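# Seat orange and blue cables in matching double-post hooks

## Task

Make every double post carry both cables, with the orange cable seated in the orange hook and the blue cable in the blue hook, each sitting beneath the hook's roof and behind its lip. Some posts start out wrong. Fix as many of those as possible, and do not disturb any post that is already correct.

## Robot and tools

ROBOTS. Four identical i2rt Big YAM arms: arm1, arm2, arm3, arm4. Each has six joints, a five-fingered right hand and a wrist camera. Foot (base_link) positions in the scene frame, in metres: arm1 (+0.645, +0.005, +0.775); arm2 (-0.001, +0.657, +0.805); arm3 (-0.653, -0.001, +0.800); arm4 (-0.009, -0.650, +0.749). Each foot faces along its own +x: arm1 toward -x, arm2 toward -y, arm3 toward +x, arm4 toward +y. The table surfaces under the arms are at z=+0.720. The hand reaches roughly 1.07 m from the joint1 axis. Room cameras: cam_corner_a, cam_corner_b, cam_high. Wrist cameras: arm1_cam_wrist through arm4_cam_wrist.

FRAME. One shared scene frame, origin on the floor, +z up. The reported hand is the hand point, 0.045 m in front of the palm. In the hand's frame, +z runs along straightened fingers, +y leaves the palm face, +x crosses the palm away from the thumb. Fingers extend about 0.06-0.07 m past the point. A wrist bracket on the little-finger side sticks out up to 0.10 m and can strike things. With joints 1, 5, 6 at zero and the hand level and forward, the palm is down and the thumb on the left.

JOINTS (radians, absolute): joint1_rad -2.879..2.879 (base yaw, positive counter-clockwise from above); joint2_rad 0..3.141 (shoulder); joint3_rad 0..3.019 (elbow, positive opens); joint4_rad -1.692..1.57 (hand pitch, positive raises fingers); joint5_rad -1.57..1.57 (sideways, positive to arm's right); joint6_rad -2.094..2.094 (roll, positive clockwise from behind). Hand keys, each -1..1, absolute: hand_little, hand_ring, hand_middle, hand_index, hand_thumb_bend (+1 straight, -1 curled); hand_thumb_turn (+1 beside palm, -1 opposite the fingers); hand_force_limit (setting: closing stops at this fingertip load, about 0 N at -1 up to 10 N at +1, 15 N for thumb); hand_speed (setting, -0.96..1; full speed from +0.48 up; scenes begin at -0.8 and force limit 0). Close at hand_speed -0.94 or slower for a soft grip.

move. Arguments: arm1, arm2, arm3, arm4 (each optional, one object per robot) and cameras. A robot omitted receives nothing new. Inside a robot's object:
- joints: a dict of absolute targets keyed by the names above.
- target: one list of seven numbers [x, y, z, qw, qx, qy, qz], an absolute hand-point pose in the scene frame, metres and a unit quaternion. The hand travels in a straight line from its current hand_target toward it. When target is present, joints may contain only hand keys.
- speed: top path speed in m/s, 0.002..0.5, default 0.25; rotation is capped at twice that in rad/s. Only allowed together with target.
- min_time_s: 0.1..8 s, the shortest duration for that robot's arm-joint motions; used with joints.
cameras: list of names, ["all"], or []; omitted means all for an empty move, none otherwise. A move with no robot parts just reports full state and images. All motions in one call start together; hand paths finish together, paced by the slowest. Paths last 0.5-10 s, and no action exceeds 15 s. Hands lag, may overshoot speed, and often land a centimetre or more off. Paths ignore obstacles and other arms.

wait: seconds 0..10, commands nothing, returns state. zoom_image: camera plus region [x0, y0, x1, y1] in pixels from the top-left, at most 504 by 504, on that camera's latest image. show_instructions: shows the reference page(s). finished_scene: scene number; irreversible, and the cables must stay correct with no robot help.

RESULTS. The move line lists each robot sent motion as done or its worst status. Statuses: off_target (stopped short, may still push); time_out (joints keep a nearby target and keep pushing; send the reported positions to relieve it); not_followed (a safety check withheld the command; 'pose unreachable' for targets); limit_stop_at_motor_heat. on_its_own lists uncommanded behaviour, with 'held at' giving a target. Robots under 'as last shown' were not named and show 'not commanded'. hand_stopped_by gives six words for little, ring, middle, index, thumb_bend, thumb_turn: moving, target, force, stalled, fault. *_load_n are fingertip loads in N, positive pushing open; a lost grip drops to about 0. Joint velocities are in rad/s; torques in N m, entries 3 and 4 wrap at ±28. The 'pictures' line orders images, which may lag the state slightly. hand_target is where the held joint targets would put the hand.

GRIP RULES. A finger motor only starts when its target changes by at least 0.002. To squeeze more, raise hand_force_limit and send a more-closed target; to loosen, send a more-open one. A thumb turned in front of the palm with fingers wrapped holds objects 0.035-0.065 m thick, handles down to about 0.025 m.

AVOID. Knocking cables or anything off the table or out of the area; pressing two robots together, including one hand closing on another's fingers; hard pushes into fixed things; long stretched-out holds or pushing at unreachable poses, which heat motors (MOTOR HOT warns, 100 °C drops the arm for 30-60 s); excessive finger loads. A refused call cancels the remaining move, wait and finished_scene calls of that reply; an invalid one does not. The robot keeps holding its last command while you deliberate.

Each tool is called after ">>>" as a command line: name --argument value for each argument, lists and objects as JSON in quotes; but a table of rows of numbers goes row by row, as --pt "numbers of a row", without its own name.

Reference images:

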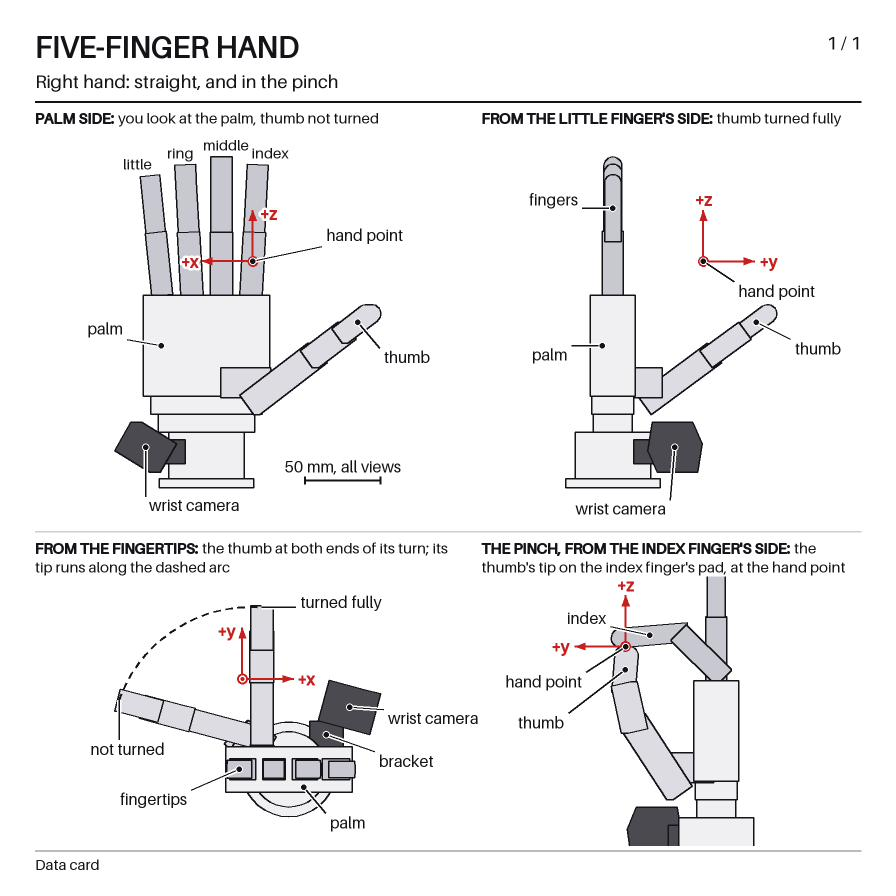

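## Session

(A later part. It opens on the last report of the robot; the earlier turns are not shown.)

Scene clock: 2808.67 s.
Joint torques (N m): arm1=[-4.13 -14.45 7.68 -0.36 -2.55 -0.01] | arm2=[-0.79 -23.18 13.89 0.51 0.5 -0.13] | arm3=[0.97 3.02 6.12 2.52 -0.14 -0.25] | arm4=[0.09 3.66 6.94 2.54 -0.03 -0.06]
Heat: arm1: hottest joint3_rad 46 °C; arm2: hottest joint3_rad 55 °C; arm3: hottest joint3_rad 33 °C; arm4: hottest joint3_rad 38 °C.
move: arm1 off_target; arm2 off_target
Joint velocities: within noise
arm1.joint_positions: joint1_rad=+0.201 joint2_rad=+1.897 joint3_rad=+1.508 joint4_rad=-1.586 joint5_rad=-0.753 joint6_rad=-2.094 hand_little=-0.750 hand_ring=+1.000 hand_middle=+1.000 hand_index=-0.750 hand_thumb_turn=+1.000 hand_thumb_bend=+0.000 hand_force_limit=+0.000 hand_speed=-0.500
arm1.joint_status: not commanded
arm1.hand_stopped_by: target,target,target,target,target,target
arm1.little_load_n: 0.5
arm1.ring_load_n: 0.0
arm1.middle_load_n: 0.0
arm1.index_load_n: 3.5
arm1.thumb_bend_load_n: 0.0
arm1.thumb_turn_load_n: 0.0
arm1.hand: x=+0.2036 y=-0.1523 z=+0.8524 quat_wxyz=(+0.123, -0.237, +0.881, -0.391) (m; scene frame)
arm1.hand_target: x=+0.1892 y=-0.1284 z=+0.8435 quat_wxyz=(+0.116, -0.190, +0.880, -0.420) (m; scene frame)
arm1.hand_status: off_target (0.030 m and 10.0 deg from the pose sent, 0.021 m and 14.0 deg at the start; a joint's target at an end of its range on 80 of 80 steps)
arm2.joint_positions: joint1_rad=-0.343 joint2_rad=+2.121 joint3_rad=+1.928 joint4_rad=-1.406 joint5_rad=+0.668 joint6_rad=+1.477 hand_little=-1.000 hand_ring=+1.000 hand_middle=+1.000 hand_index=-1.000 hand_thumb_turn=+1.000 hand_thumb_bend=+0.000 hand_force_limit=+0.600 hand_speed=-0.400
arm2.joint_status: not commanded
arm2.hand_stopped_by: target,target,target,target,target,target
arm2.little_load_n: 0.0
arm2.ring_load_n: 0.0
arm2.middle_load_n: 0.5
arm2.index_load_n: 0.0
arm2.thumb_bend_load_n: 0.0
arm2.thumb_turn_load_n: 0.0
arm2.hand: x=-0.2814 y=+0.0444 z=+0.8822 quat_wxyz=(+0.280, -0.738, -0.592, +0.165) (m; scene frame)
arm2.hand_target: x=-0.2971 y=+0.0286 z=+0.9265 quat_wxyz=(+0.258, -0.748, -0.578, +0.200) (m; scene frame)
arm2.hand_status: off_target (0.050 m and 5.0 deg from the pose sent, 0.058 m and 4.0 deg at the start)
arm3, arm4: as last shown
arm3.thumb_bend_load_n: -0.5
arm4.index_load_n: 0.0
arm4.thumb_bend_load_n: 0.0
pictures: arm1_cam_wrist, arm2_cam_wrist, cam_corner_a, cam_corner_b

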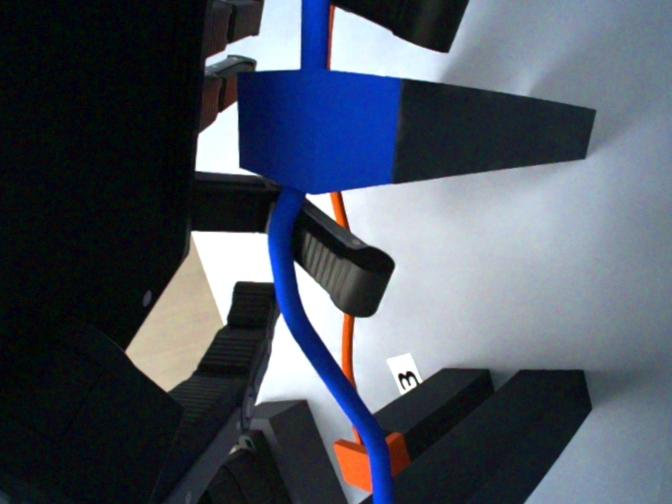

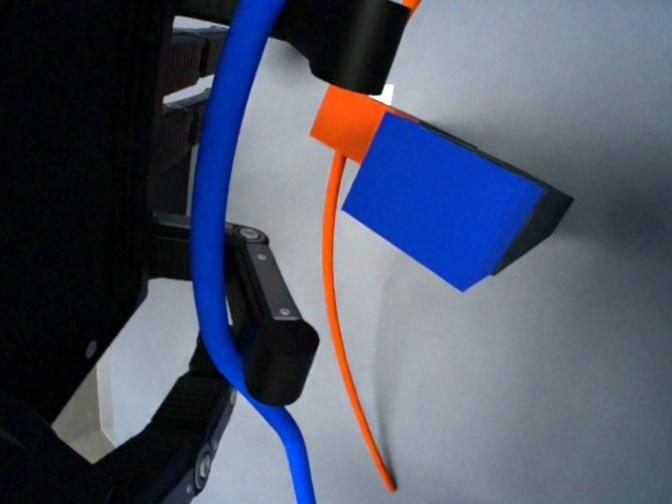

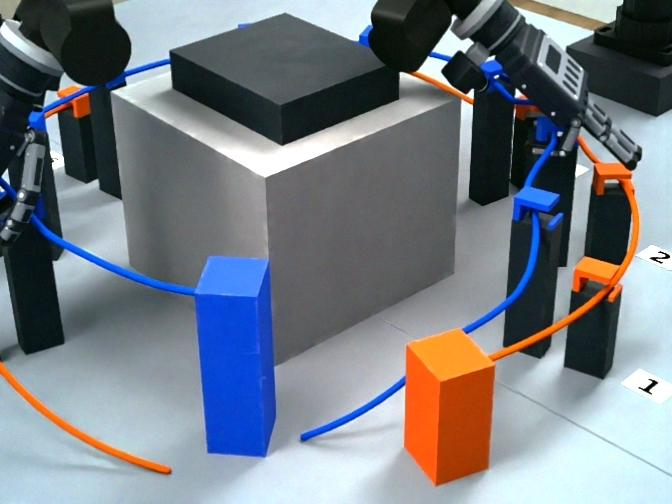

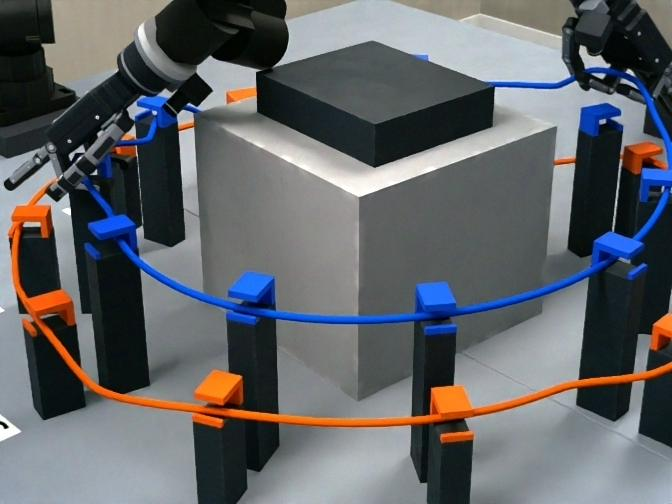

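>>> move --arm1 '{"target": [0.1965, -0.1400, 0.8280, -0.123, 0.237, -0.881, 0.391], "speed": 0.06}' --arm2 '{"target": [-0.3040, 0.031, 0.866, -0.2576, 0.7481, 0.5782, -0.1991], "speed": 0.06}' --cameras '["cam_corner_a", "cam_corner_b", "arm1_cam_wrist", "arm2_cam_wrist"]'

>>> zoom_image --camera "cam_corner_b" --region '[572, 60, 672, 160]'

>>> zoom_image --camera "cam_corner_a" --region '[520, 70, 672, 220]'

>>> zoom_image --camera "cam_corner_b" --region '[0, 120, 130, 250]'

Scene clock: 2870.07 s.
Joint torques (N m): arm1=[-0.32 -15.27 5.53 0.55 -0.49 -0.05] | arm2=[-0.62 -20.19 8.28 0.91 0.4 -0.12] | arm3=[0.32 3.72 6.08 2.47 -0.16 -0.23] | arm4=[0.03 3.66 6.91 2.5 -0.03 -0.06]
Heat: arm1: hottest joint3_rad 45 °C; arm2: hottest joint3_rad 55 °C; arm3: hottest joint3_rad 33 °C; arm4: hottest joint3_rad 38 °C.
move: arm1 off_target; arm2 done
Joint velocities: within noise
arm1.joint_positions: joint1_rad=+0.201 joint2_rad=+1.897 joint3_rad=+1.504 joint4_rad=-1.552 joint5_rad=-0.740 joint6_rad=-2.093 hand_little=-0.750 hand_ring=+1.000 hand_middle=+1.000 hand_index=-0.750 hand_thumb_turn=+1.000 hand_thumb_bend=+0.000 hand_force_limit=+0.000 hand_speed=-0.500
arm1.joint_status: not commanded
arm1.hand_stopped_by: target,target,target,target,target,target
arm1.little_load_n: 0.5
arm1.ring_load_n: 0.0
arm1.middle_load_n: 0.0
arm1.index_load_n: 0.5
arm1.thumb_bend_load_n: 0.0
arm1.thumb_turn_load_n: 0.0
arm1.hand: x=+0.1972 y=-0.1510 z=+0.8472 quat_wxyz=(+0.111, -0.244, +0.883, -0.385) (m; scene frame)
arm1.hand_target: x=+0.1972 y=-0.1405 z=+0.8286 quat_wxyz=(+0.121, -0.230, +0.885, -0.386) (m; scene frame)
arm1.hand_status: off_target (0.022 m and 1.8 deg from the pose sent, 0.028 m and 0.1 deg at the start; a joint's target at an end of its range on 46 of 49 steps)
arm2.joint_positions: joint1_rad=-0.360 joint2_rad=+2.120 joint3_rad=+1.887 joint4_rad=-1.265 joint5_rad=+0.667 joint6_rad=+1.458 hand_little=-1.000 hand_ring=+1.000 hand_middle=+1.000 hand_index=-1.000 hand_thumb_turn=+1.000 hand_thumb_bend=+0.000 hand_force_limit=+0.600 hand_speed=-0.400
arm2.joint_status: not commanded
arm2.hand_stopped_by: target,target,target,target,target,target
arm2.little_load_n: 0.0
arm2.ring_load_n: -0.5
arm2.middle_load_n: 0.0
arm2.index_load_n: 0.0
arm2.thumb_bend_load_n: 0.0
arm2.thumb_turn_load_n: 0.0
arm2.hand: x=-0.2981 y=+0.0279 z=+0.8703 quat_wxyz=(+0.257, -0.747, -0.580, +0.201) (m; scene frame)
arm2.hand_target: x=-0.3039 y=+0.0309 z=+0.8660 quat_wxyz=(+0.258, -0.748, -0.578, +0.199) (m; scene frame)
arm2.hand_status: done (0.008 m and 0.3 deg from the pose sent, 0.031 m and 5.1 deg at the start)
arm3.joint_positions: joint1_rad=+0.510 joint2_rad=+0.597 joint3_rad=+1.411 joint4_rad=-1.483 joint5_rad=+0.002 joint6_rad=-1.090 hand_little=+1.000 hand_ring=+1.000 hand_middle=+1.000 hand_index=+1.000 hand_thumb_turn=+1.000 hand_thumb_bend=+1.000 hand_force_limit=+0.000 hand_speed=-0.300
arm3.joint_status: not commanded
arm3.hand_stopped_by: target,target,target,target,target,target
arm3.little_load_n: 0.0
arm3.ring_load_n: 0.0
arm3.middle_load_n: 0.0
arm3.index_load_n: 0.0
arm3.thumb_bend_load_n: 0.0
arm3.thumb_turn_load_n: 0.0
arm3.hand: x=-0.4753 y=+0.0527 z=+1.2696 quat_wxyz=(-0.209, +0.898, +0.014, +0.387) (m; scene frame)
arm3.hand_target: x=-0.4701 y=+0.0534 z=+1.2721 quat_wxyz=(-0.209, +0.895, +0.014, +0.394) (m; scene frame)
arm3.hand_status: not commanded
arm4.joint_positions: joint1_rad=-0.589 joint2_rad=+0.648 joint3_rad=+1.357 joint4_rad=-1.421 joint5_rad=+0.102 joint6_rad=+1.013 hand_little=+1.000 hand_ring=+1.000 hand_middle=+1.000 hand_index=+1.000 hand_thumb_turn=+1.000 hand_thumb_bend=+1.000 hand_force_limit=+0.000 hand_speed=-0.400
arm4.joint_status: not commanded
arm4.hand_stopped_by: target,target,target,target,target,target
arm4.little_load_n: 0.0
arm4.ring_load_n: 0.0
arm4.middle_load_n: 0.0
arm4.index_load_n: 0.0
arm4.thumb_bend_load_n: 0.0
arm4.thumb_turn_load_n: 0.0
arm4.hand: x=+0.0851 y=-0.4082 z=+1.2268 quat_wxyz=(-0.416, +0.628, -0.656, -0.047) (m; scene frame)
arm4.hand_target: x=+0.0895 y=-0.4059 z=+1.2316 quat_wxyz=(-0.426, +0.625, -0.652, -0.046) (m; scene frame)
arm4.hand_status: not commanded
pictures: arm1_cam_wrist, arm2_cam_wrist, cam_corner_a, cam_corner_b

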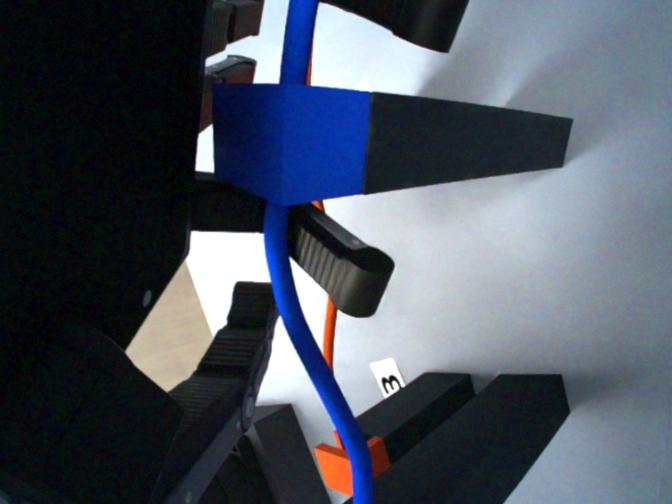

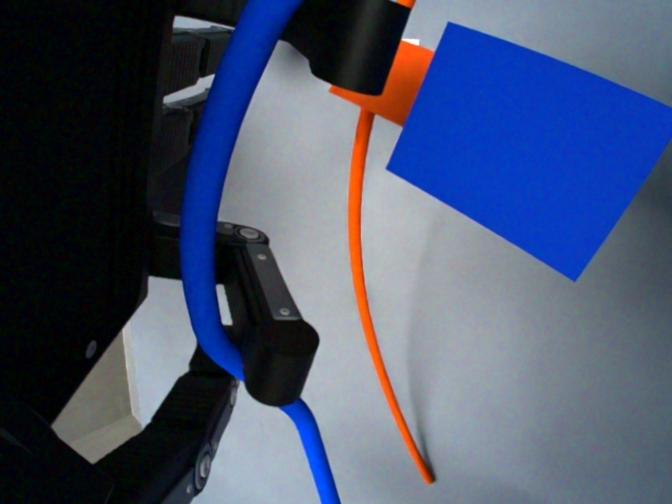

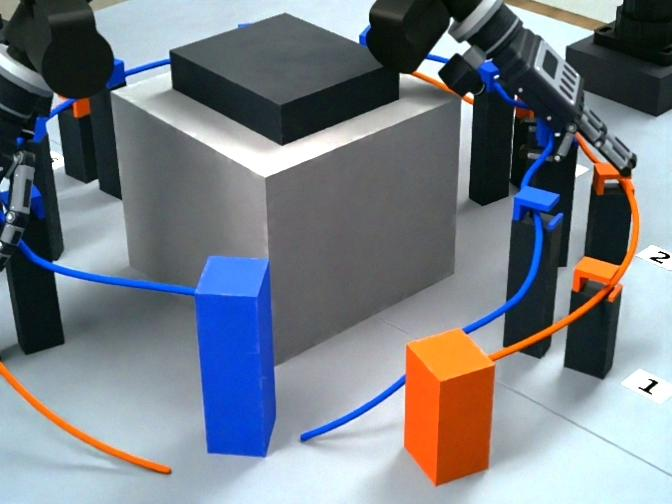

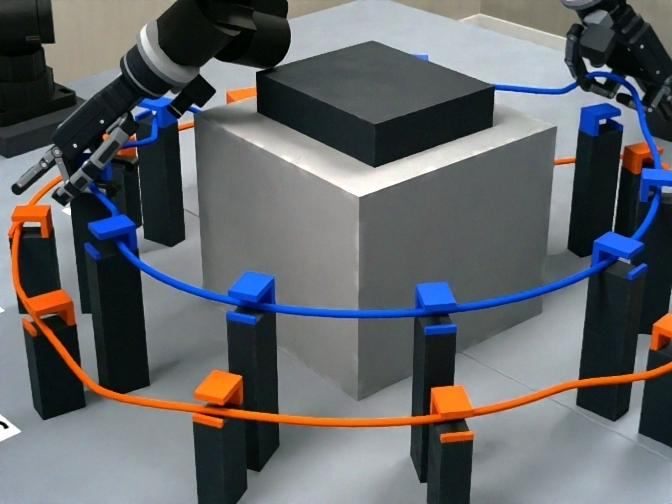

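Scaled by 5.040.

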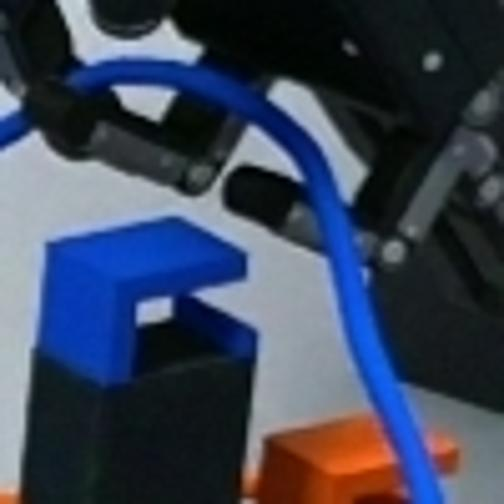

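Scaled by 3.316.

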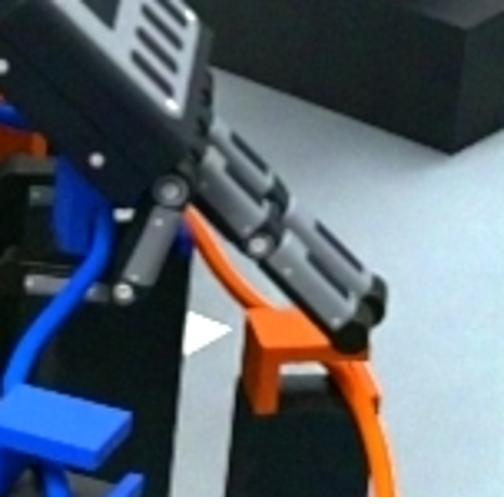

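Scaled by 3.877.

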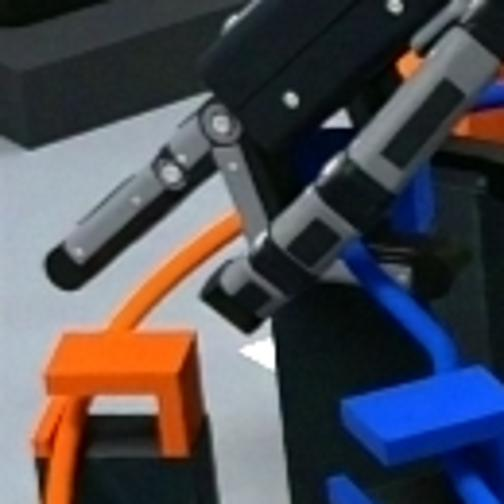

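>>> move --arm1 '{"target": [0.1972, -0.1405, 0.8130, -0.123, 0.237, -0.881, 0.391], "speed": 0.06}' --arm2 '{"target": [-0.2950, 0.049, 0.850, -0.2576, 0.7481, 0.5782, -0.1991], "speed": 0.06}' --cameras '["cam_corner_a", "cam_corner_b", "arm1_cam_wrist", "arm2_cam_wrist"]'

>>> zoom_image --camera "cam_corner_b" --region '[572, 80, 672, 180]'

>>> zoom_image --camera "cam_corner_a" --region '[520, 70, 672, 220]'

>>> zoom_image --camera "cam_corner_b" --region '[0, 120, 130, 250]'

Scene clock: 2887.07 s.
Joint torques (N m): arm1=[-0.26 -13.92 4.57 1.09 -0.68 -0.05] | arm2=[-0.79 -22.42 7.66 0.73 0.41 -0.02] | arm3=[0.56 3.08 5.98 2.51 -0.18 -0.25] | arm4=[0.09 3.6 6.95 2.48 -0.03 -0.04]
Heat: arm1: hottest joint3_rad 45 °C; arm2: hottest joint3_rad 54 °C; arm3: hottest joint3_rad 32 °C; arm4: hottest joint3_rad 38 °C.
move: arm1 off_target; arm2 off_target
Joint velocities: within noise
arm1.joint_positions: joint1_rad=+0.201 joint2_rad=+1.896 joint3_rad=+1.497 joint4_rad=-1.532 joint5_rad=-0.736 joint6_rad=-2.093 hand_little=-0.750 hand_ring=+1.000 hand_middle=+1.000 hand_index=-0.750 hand_thumb_turn=+1.000 hand_thumb_bend=+0.000 hand_force_limit=+0.000 hand_speed=-0.500
arm1.joint_status: not commanded
arm1.hand_stopped_by: target,target,target,target,target,target
arm1.little_load_n: 0.0
arm1.ring_load_n: 0.0
arm1.middle_load_n: 0.0
arm1.index_load_n: 0.0
arm1.thumb_bend_load_n: 0.0
arm1.thumb_turn_load_n: 0.0
arm1.hand: x=+0.1948 y=-0.1507 z=+0.8437 quat_wxyz=(+0.104, -0.247, +0.884, -0.382) (m; scene frame)
arm1.hand_target: x=+0.1987 y=-0.1409 z=+0.8143 quat_wxyz=(+0.121, -0.231, +0.885, -0.387) (m; scene frame)
arm1.hand_status: off_target (0.032 m and 2.7 deg from the pose sent, 0.036 m and 1.8 deg at the start; a joint's target at an end of its range on 40 of 40 steps)
arm2.joint_positions: joint1_rad=-0.360 joint2_rad=+2.106 joint3_rad=+1.774 joint4_rad=-1.193 joint5_rad=+0.668 joint6_rad=+1.458 hand_little=-1.000 hand_ring=+1.000 hand_middle=+1.000 hand_index=-1.000 hand_thumb_turn=+1.000 hand_thumb_bend=+0.000 hand_force_limit=+0.600 hand_speed=-0.400
arm2.joint_status: not commanded
arm2.hand_stopped_by: target,target,target,target,target,target
arm2.little_load_n: 0.0
arm2.ring_load_n: 0.0
arm2.middle_load_n: 0.0
arm2.index_load_n: 0.0
arm2.thumb_bend_load_n: 0.0
arm2.thumb_turn_load_n: 0.0
arm2.hand: x=-0.2907 y=+0.0482 z=+0.8365 quat_wxyz=(+0.264, -0.744, -0.583, +0.190) (m; scene frame)
arm2.hand_target: x=-0.2950 y=+0.0490 z=+0.8499 quat_wxyz=(+0.258, -0.748, -0.578, +0.199) (m; scene frame)
arm2.hand_status: off_target (0.014 m and 1.5 deg from the pose sent, 0.029 m and 0.3 deg at the start)
arm3, arm4: as last shown
pictures: arm1_cam_wrist, arm2_cam_wrist, cam_corner_a, cam_corner_b

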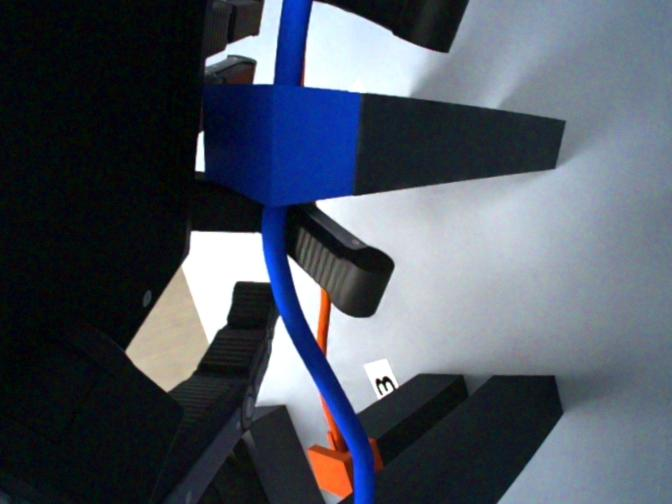

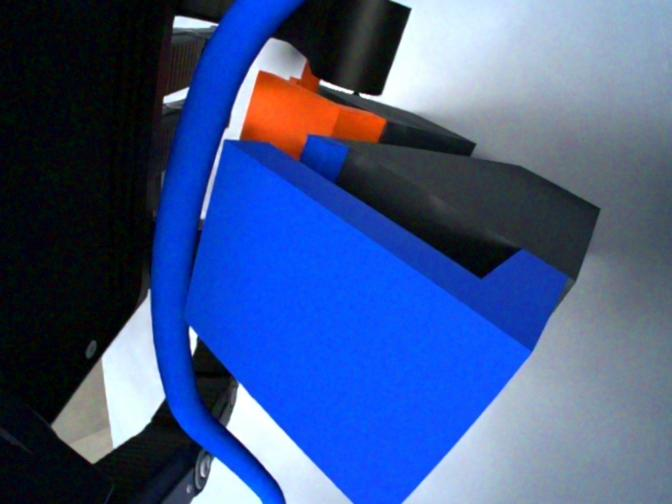

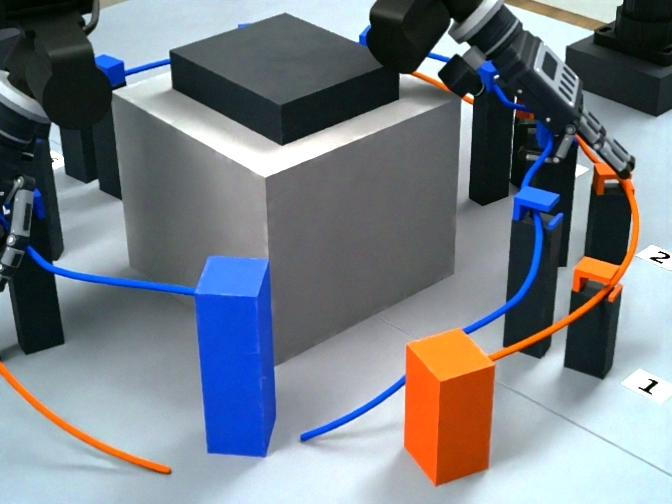

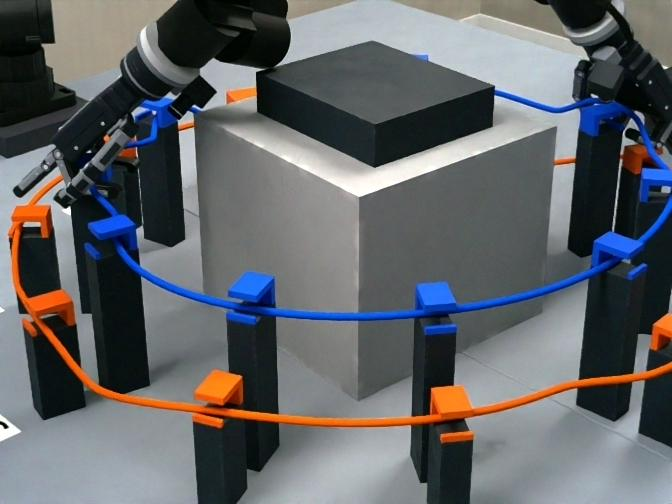

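Scaled by 5.040.

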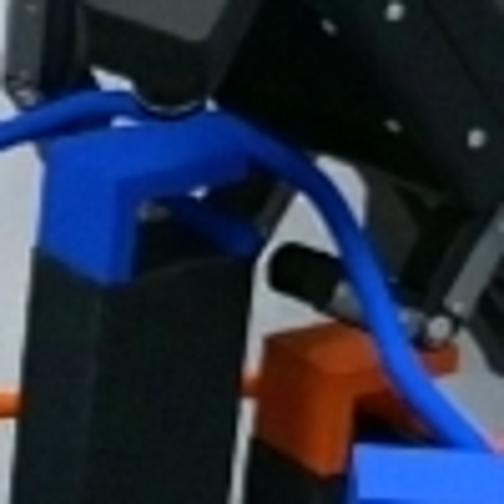

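Scaled by 3.316.

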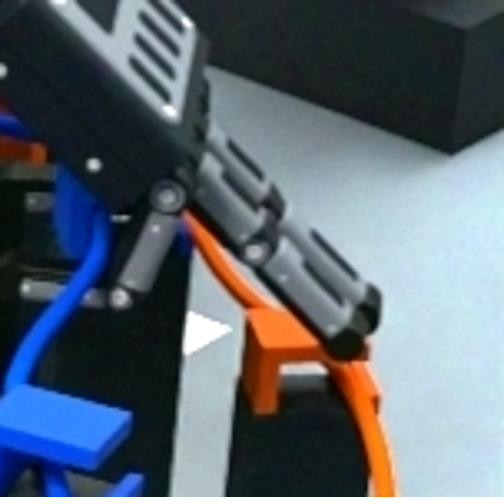

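Scaled by 3.877.

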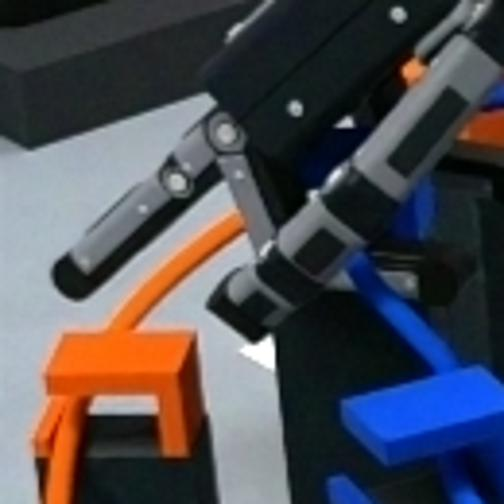

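>>> zoom_image --camera "cam_corner_b" --region '[210, 260, 300, 350]'

>>> zoom_image --camera "arm1_cam_wrist" --region '[180, 0, 400, 330]'

>>> zoom_image --camera "arm2_cam_wrist" --region '[100, 0, 604, 504]'

Scaled by 5.600.

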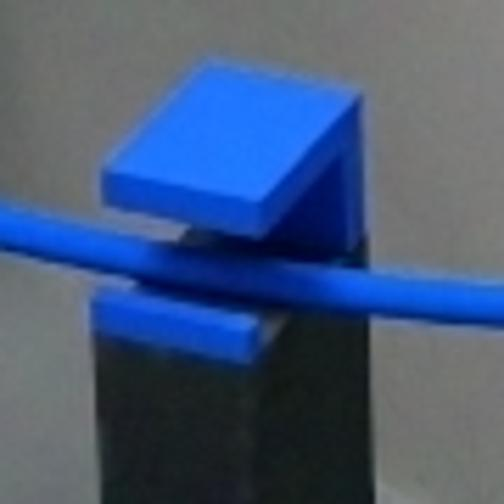

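Scaled by 1.527 from the camera's 672x504 image, which has a finer 960x720 frame.

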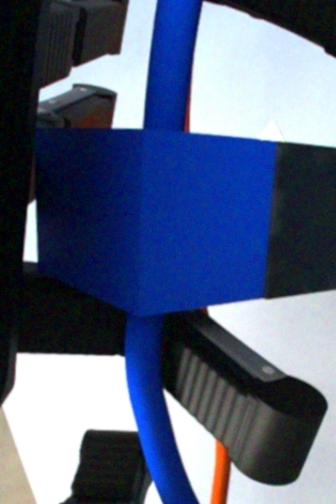

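Scaled by 1.000.

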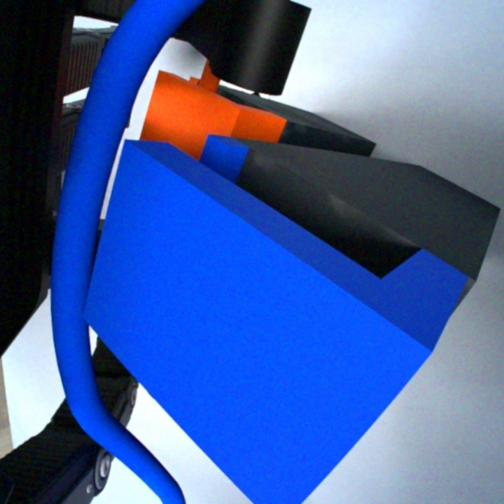

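>>> move --arm1 '{"target": [0.1860, -0.1300, 0.8280, -0.123, 0.237, -0.881, 0.391], "speed": 0.06, "joints": {"hand_little": -0.4, "hand_index": -0.4}}' --arm2 '{"target": [-0.3015, 0.050, 0.874, -0.3344, 0.7171, 0.5542, -0.2584], "speed": 0.08, "joints": {"hand_little": -0.8, "hand_index": -0.8}}' --cameras '["cam_corner_a", "cam_corner_b", "arm1_cam_wrist", "arm2_cam_wrist"]'

>>> zoom_image --camera "cam_corner_b" --region '[572, 80, 672, 180]'

>>> zoom_image --camera "cam_corner_a" --region '[520, 70, 672, 220]'

>>> zoom_image --camera "cam_corner_b" --region '[0, 120, 130, 250]'

>>> zoom_image --camera "arm1_cam_wrist" --region '[180, 0, 400, 330]'

Scene clock: 3020.13 s.
Joint torques (N m): arm1=[-1.79 -13.74 7.95 -0.27 -0.5 -0.04] | arm2=[0.79 -22.48 8.28 0.08 0.76 0.12] | arm3=[0.79 3.84 5.98 2.48 -0.16 -0.22] | arm4=[0.09 3.72 6.94 2.48 -0.04 -0.05]
Heat: arm1: hottest joint3_rad 41 °C; arm2: hottest joint3_rad 47 °C; arm3: hottest joint3_rad 32 °C; arm4: hottest joint3_rad 37 °C.
move: arm1 off_target; arm2 off_target
Joint velocities: within noise
arm1.joint_positions: joint1_rad=+0.201 joint2_rad=+1.895 joint3_rad=+1.498 joint4_rad=-1.539 joint5_rad=-0.727 joint6_rad=-2.093 hand_little=-0.400 hand_ring=+1.000 hand_middle=+1.000 hand_index=-0.400 hand_thumb_turn=+1.000 hand_thumb_bend=+0.000 hand_force_limit=+0.000 hand_speed=-0.500
arm1.joint_status: all done
arm1.hand_stopped_by: target,target,target,target,target,target
arm1.little_load_n: 0.0
arm1.ring_load_n: 0.0
arm1.middle_load_n: 0.0
arm1.index_load_n: 0.0
arm1.thumb_bend_load_n: 0.0
arm1.thumb_turn_load_n: 0.0
arm1.hand: x=+0.1959 y=-0.1486 z=+0.8445 quat_wxyz=(+0.108, -0.248, +0.885, -0.378) (m; scene frame)
arm1.hand_target: x=+0.1872 y=-0.1304 z=+0.8284 quat_wxyz=(+0.118, -0.224, +0.889, -0.382) (m; scene frame)
arm1.hand_status: off_target (0.027 m and 2.6 deg from the pose sent, 0.027 m and 2.7 deg at the start; a joint's target at an end of its range on 56 of 56 steps)
arm2.joint_positions: joint1_rad=-0.327 joint2_rad=+2.104 joint3_rad=+1.774 joint4_rad=-1.207 joint5_rad=+0.874 joint6_rad=+1.498 hand_little=-0.800 hand_ring=+1.000 hand_middle=+1.000 hand_index=-0.800 hand_thumb_turn=+1.000 hand_thumb_bend=+0.000 hand_force_limit=+0.600 hand_speed=-0.400
arm2.joint_status: all done
arm2.hand_stopped_by: target,target,target,target,target,target
arm2.little_load_n: 0.0
arm2.ring_load_n: 0.0
arm2.middle_load_n: 0.0
arm2.index_load_n: 0.0
arm2.thumb_bend_load_n: 0.0
arm2.thumb_turn_load_n: 0.0
arm2.hand: x=-0.3069 y=+0.0524 z=+0.8563 quat_wxyz=(+0.340, -0.716, -0.557, +0.248) (m; scene frame)
arm2.hand_target: x=-0.3016 y=+0.0500 z=+0.8737 quat_wxyz=(+0.334, -0.717, -0.554, +0.258) (m; scene frame)
arm2.hand_status: off_target (0.019 m and 1.4 deg from the pose sent, 0.039 m and 12.1 deg at the start)
arm3, arm4: as last shown
arm3.little_load_n: -0.5
arm3.middle_load_n: -0.5
pictures: arm1_cam_wrist, arm2_cam_wrist, cam_corner_a, cam_corner_b

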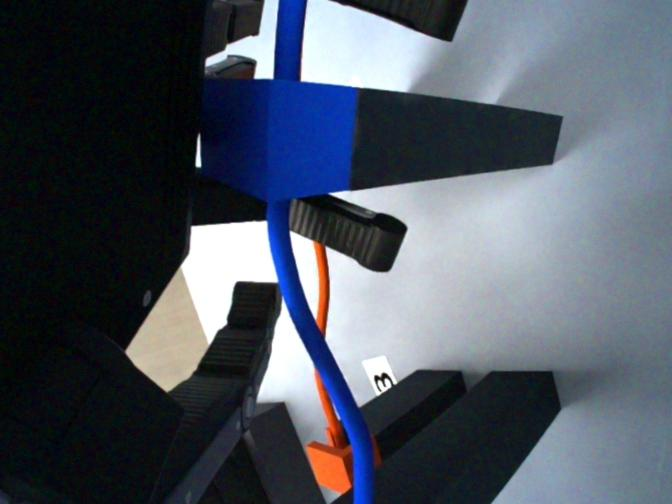

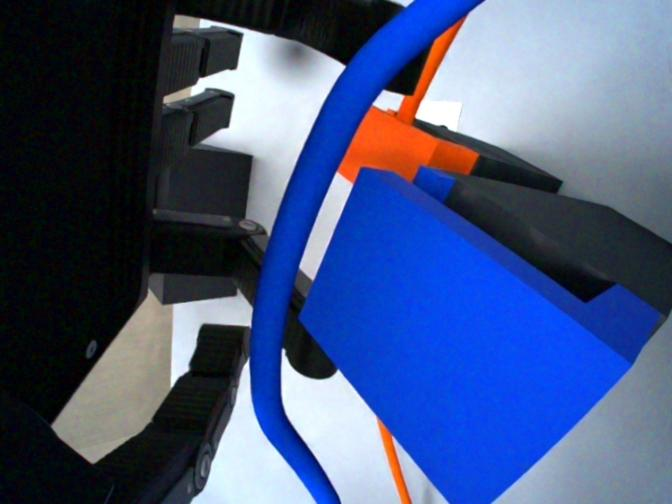

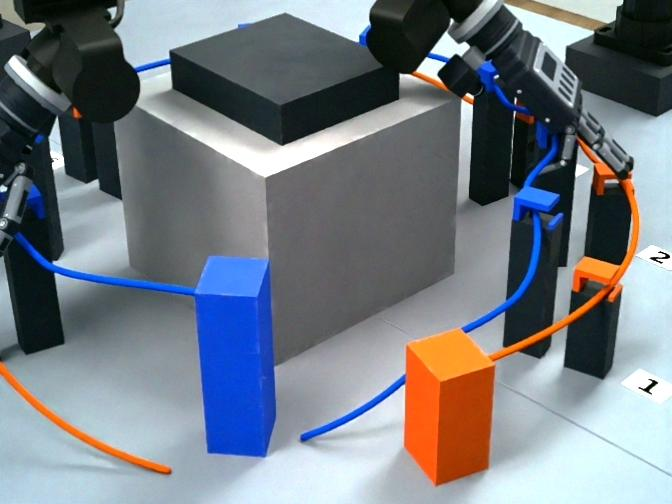

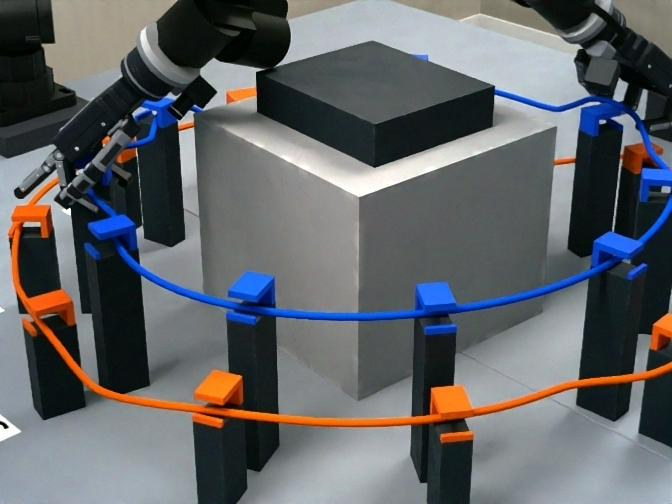

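Scaled by 5.040.

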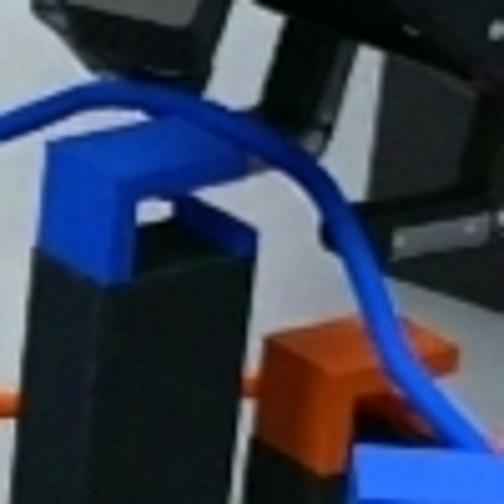

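Scaled by 3.316.

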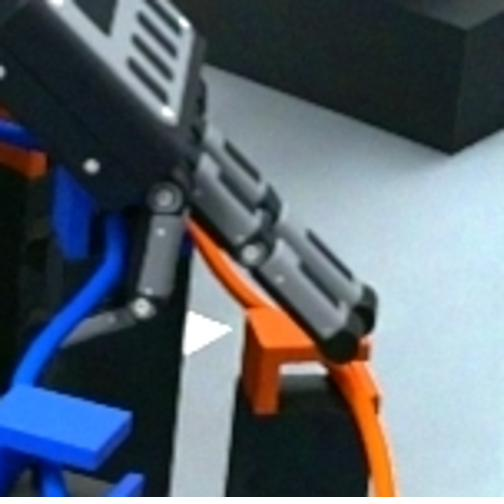

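Scaled by 3.877.

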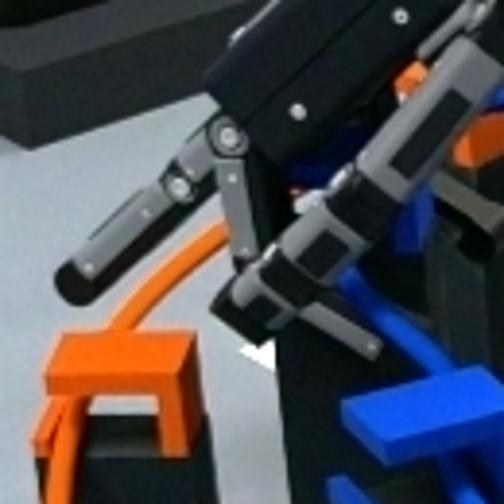

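Scaled by 1.527 from the camera's 672x504 image, which has a finer 960x720 frame.

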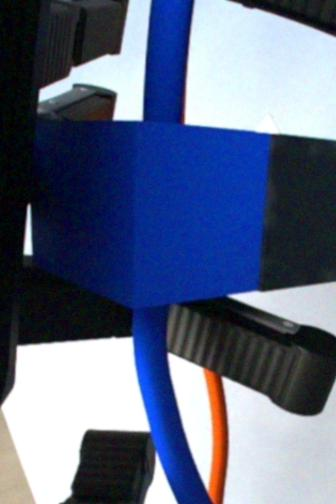

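>>> move --arm1 '{"joints": {"hand_little": 1, "hand_index": 1, "hand_speed": -0.6}}' --arm2 '{"target": [-0.3000, 0.050, 0.8645, -0.3344, 0.7171, 0.5542, -0.2584], "speed": 0.06}' --cameras '["cam_corner_a", "cam_corner_b", "arm1_cam_wrist", "arm2_cam_wrist"]'

>>> zoom_image --camera "cam_corner_b" --region '[572, 80, 672, 180]'

>>> zoom_image --camera "cam_corner_a" --region '[520, 70, 672, 220]'

>>> zoom_image --camera "cam_corner_b" --region '[0, 120, 130, 250]'

>>> zoom_image --camera "arm1_cam_wrist" --region '[180, 0, 400, 330]'

Scene clock: 3057.97 s.
Joint torques (N m): arm1=[-0.44 -13.86 7.12 0.2 -0.2 -0.01] | arm2=[0.73 -21.66 7.75 0.7 0.72 0.09] | arm3=[0.79 3.66 6.11 2.61 -0.17 -0.24] | arm4=[0.26 3.6 6.94 2.48 -0.02 -0.05]
Heat: arm1: hottest joint3_rad 44 °C; arm2: hottest joint3_rad 46 °C; arm3: hottest joint3_rad 32 °C; arm4: hottest joint3_rad 37 °C.
move: arm1 done; arm2 off_target
Joint velocities: within noise
arm1.joint_positions: joint1_rad=+0.183 joint2_rad=+1.896 joint3_rad=+1.510 joint4_rad=-1.553 joint5_rad=-0.736 joint6_rad=-2.096 hand_little=+1.000 hand_ring=+1.000 hand_middle=+1.000 hand_index=+1.000 hand_thumb_turn=+1.000 hand_thumb_bend=+0.000 hand_force_limit=+0.000 hand_speed=-0.600
arm1.joint_status: all done
arm1.hand_stopped_by: target,target,target,target,target,target
arm1.little_load_n: 0.0
arm1.ring_load_n: 0.0
arm1.middle_load_n: 0.0
arm1.index_load_n: 0.0
arm1.thumb_bend_load_n: 0.0
arm1.thumb_turn_load_n: 0.0
arm1.hand: x=+0.1917 y=-0.1423 z=+0.8488 quat_wxyz=(+0.104, -0.239, +0.886, -0.383) (m; scene frame)
arm1.hand_target: x=+0.1873 y=-0.1305 z=+0.8284 quat_wxyz=(+0.118, -0.224, +0.889, -0.382) (m; scene frame)
arm1.hand_status: not commanded
arm2.joint_positions: joint1_rad=-0.325 joint2_rad=+2.104 joint3_rad=+1.768 joint4_rad=-1.207 joint5_rad=+0.875 joint6_rad=+1.502 hand_little=-0.800 hand_ring=+1.000 hand_middle=+1.000 hand_index=-0.800 hand_thumb_turn=+1.000 hand_thumb_bend=+0.000 hand_force_limit=+0.600 hand_speed=-0.400
arm2.joint_status: not commanded
arm2.hand_stopped_by: target,target,target,target,target,target
arm2.little_load_n: 0.0
arm2.ring_load_n: 0.0
arm2.middle_load_n: 0.0
arm2.index_load_n: 0.0
arm2.thumb_bend_load_n: 0.0
arm2.thumb_turn_load_n: 0.0
arm2.hand: x=-0.3055 y=+0.0539 z=+0.8541 quat_wxyz=(+0.341, -0.716, -0.557, +0.247) (m; scene frame)
arm2.hand_target: x=-0.3000 y=+0.0500 z=+0.8644 quat_wxyz=(+0.334, -0.717, -0.554, +0.258) (m; scene frame)
arm2.hand_status: off_target (0.012 m and 1.6 deg from the pose sent, 0.011 m and 1.4 deg at the start)
arm3, arm4: as last shown
arm3.little_load_n: 0.0
arm3.middle_load_n: 0.0
pictures: arm1_cam_wrist, arm2_cam_wrist, cam_corner_a, cam_corner_b

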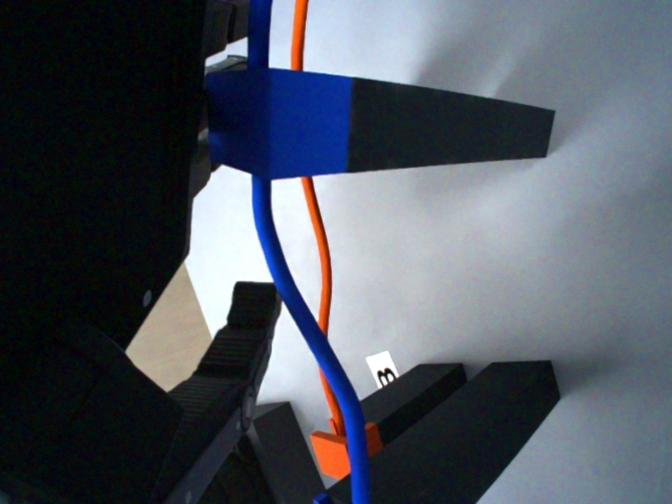

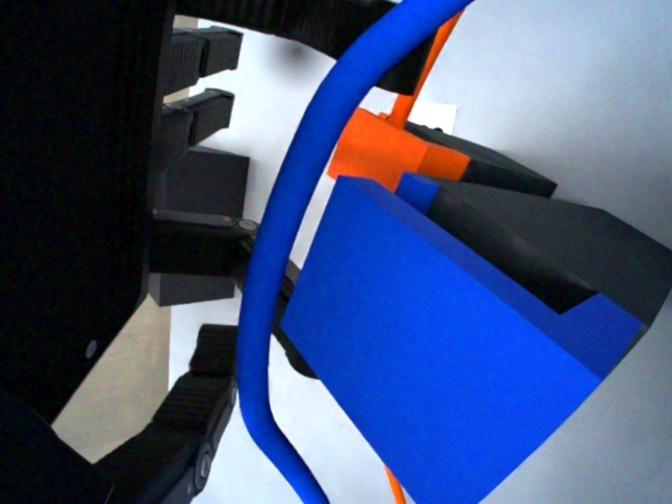

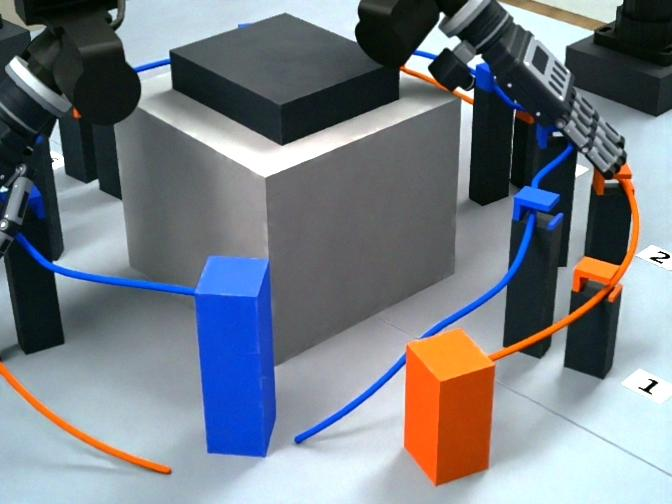

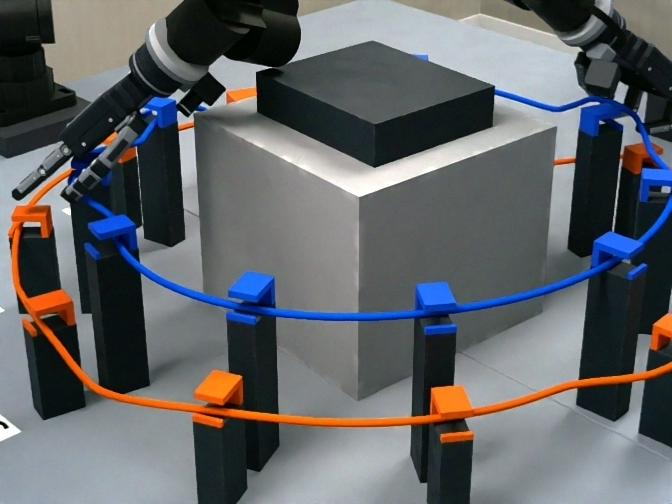

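Scaled by 5.040.

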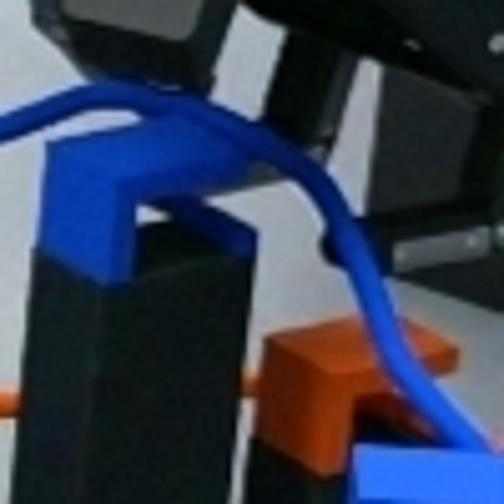

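Scaled by 3.316.

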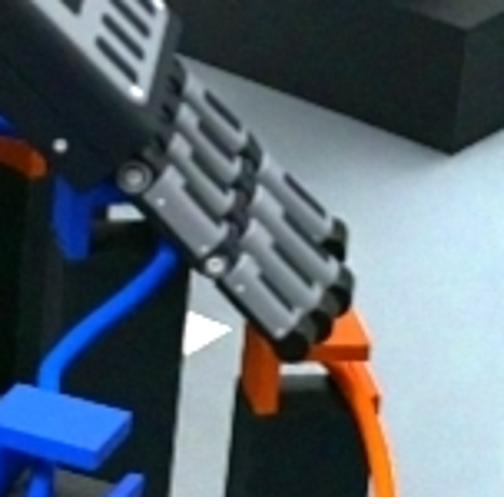

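Scaled by 3.877.

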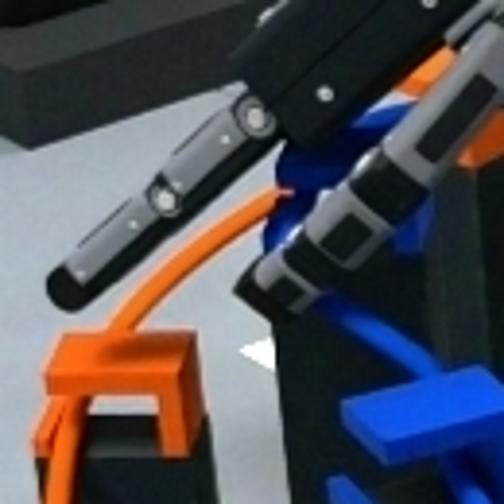

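Scaled by 1.527 from the camera's 672x504 image, which has a finer 960x720 frame.

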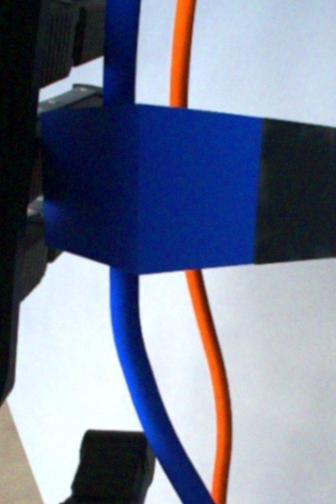

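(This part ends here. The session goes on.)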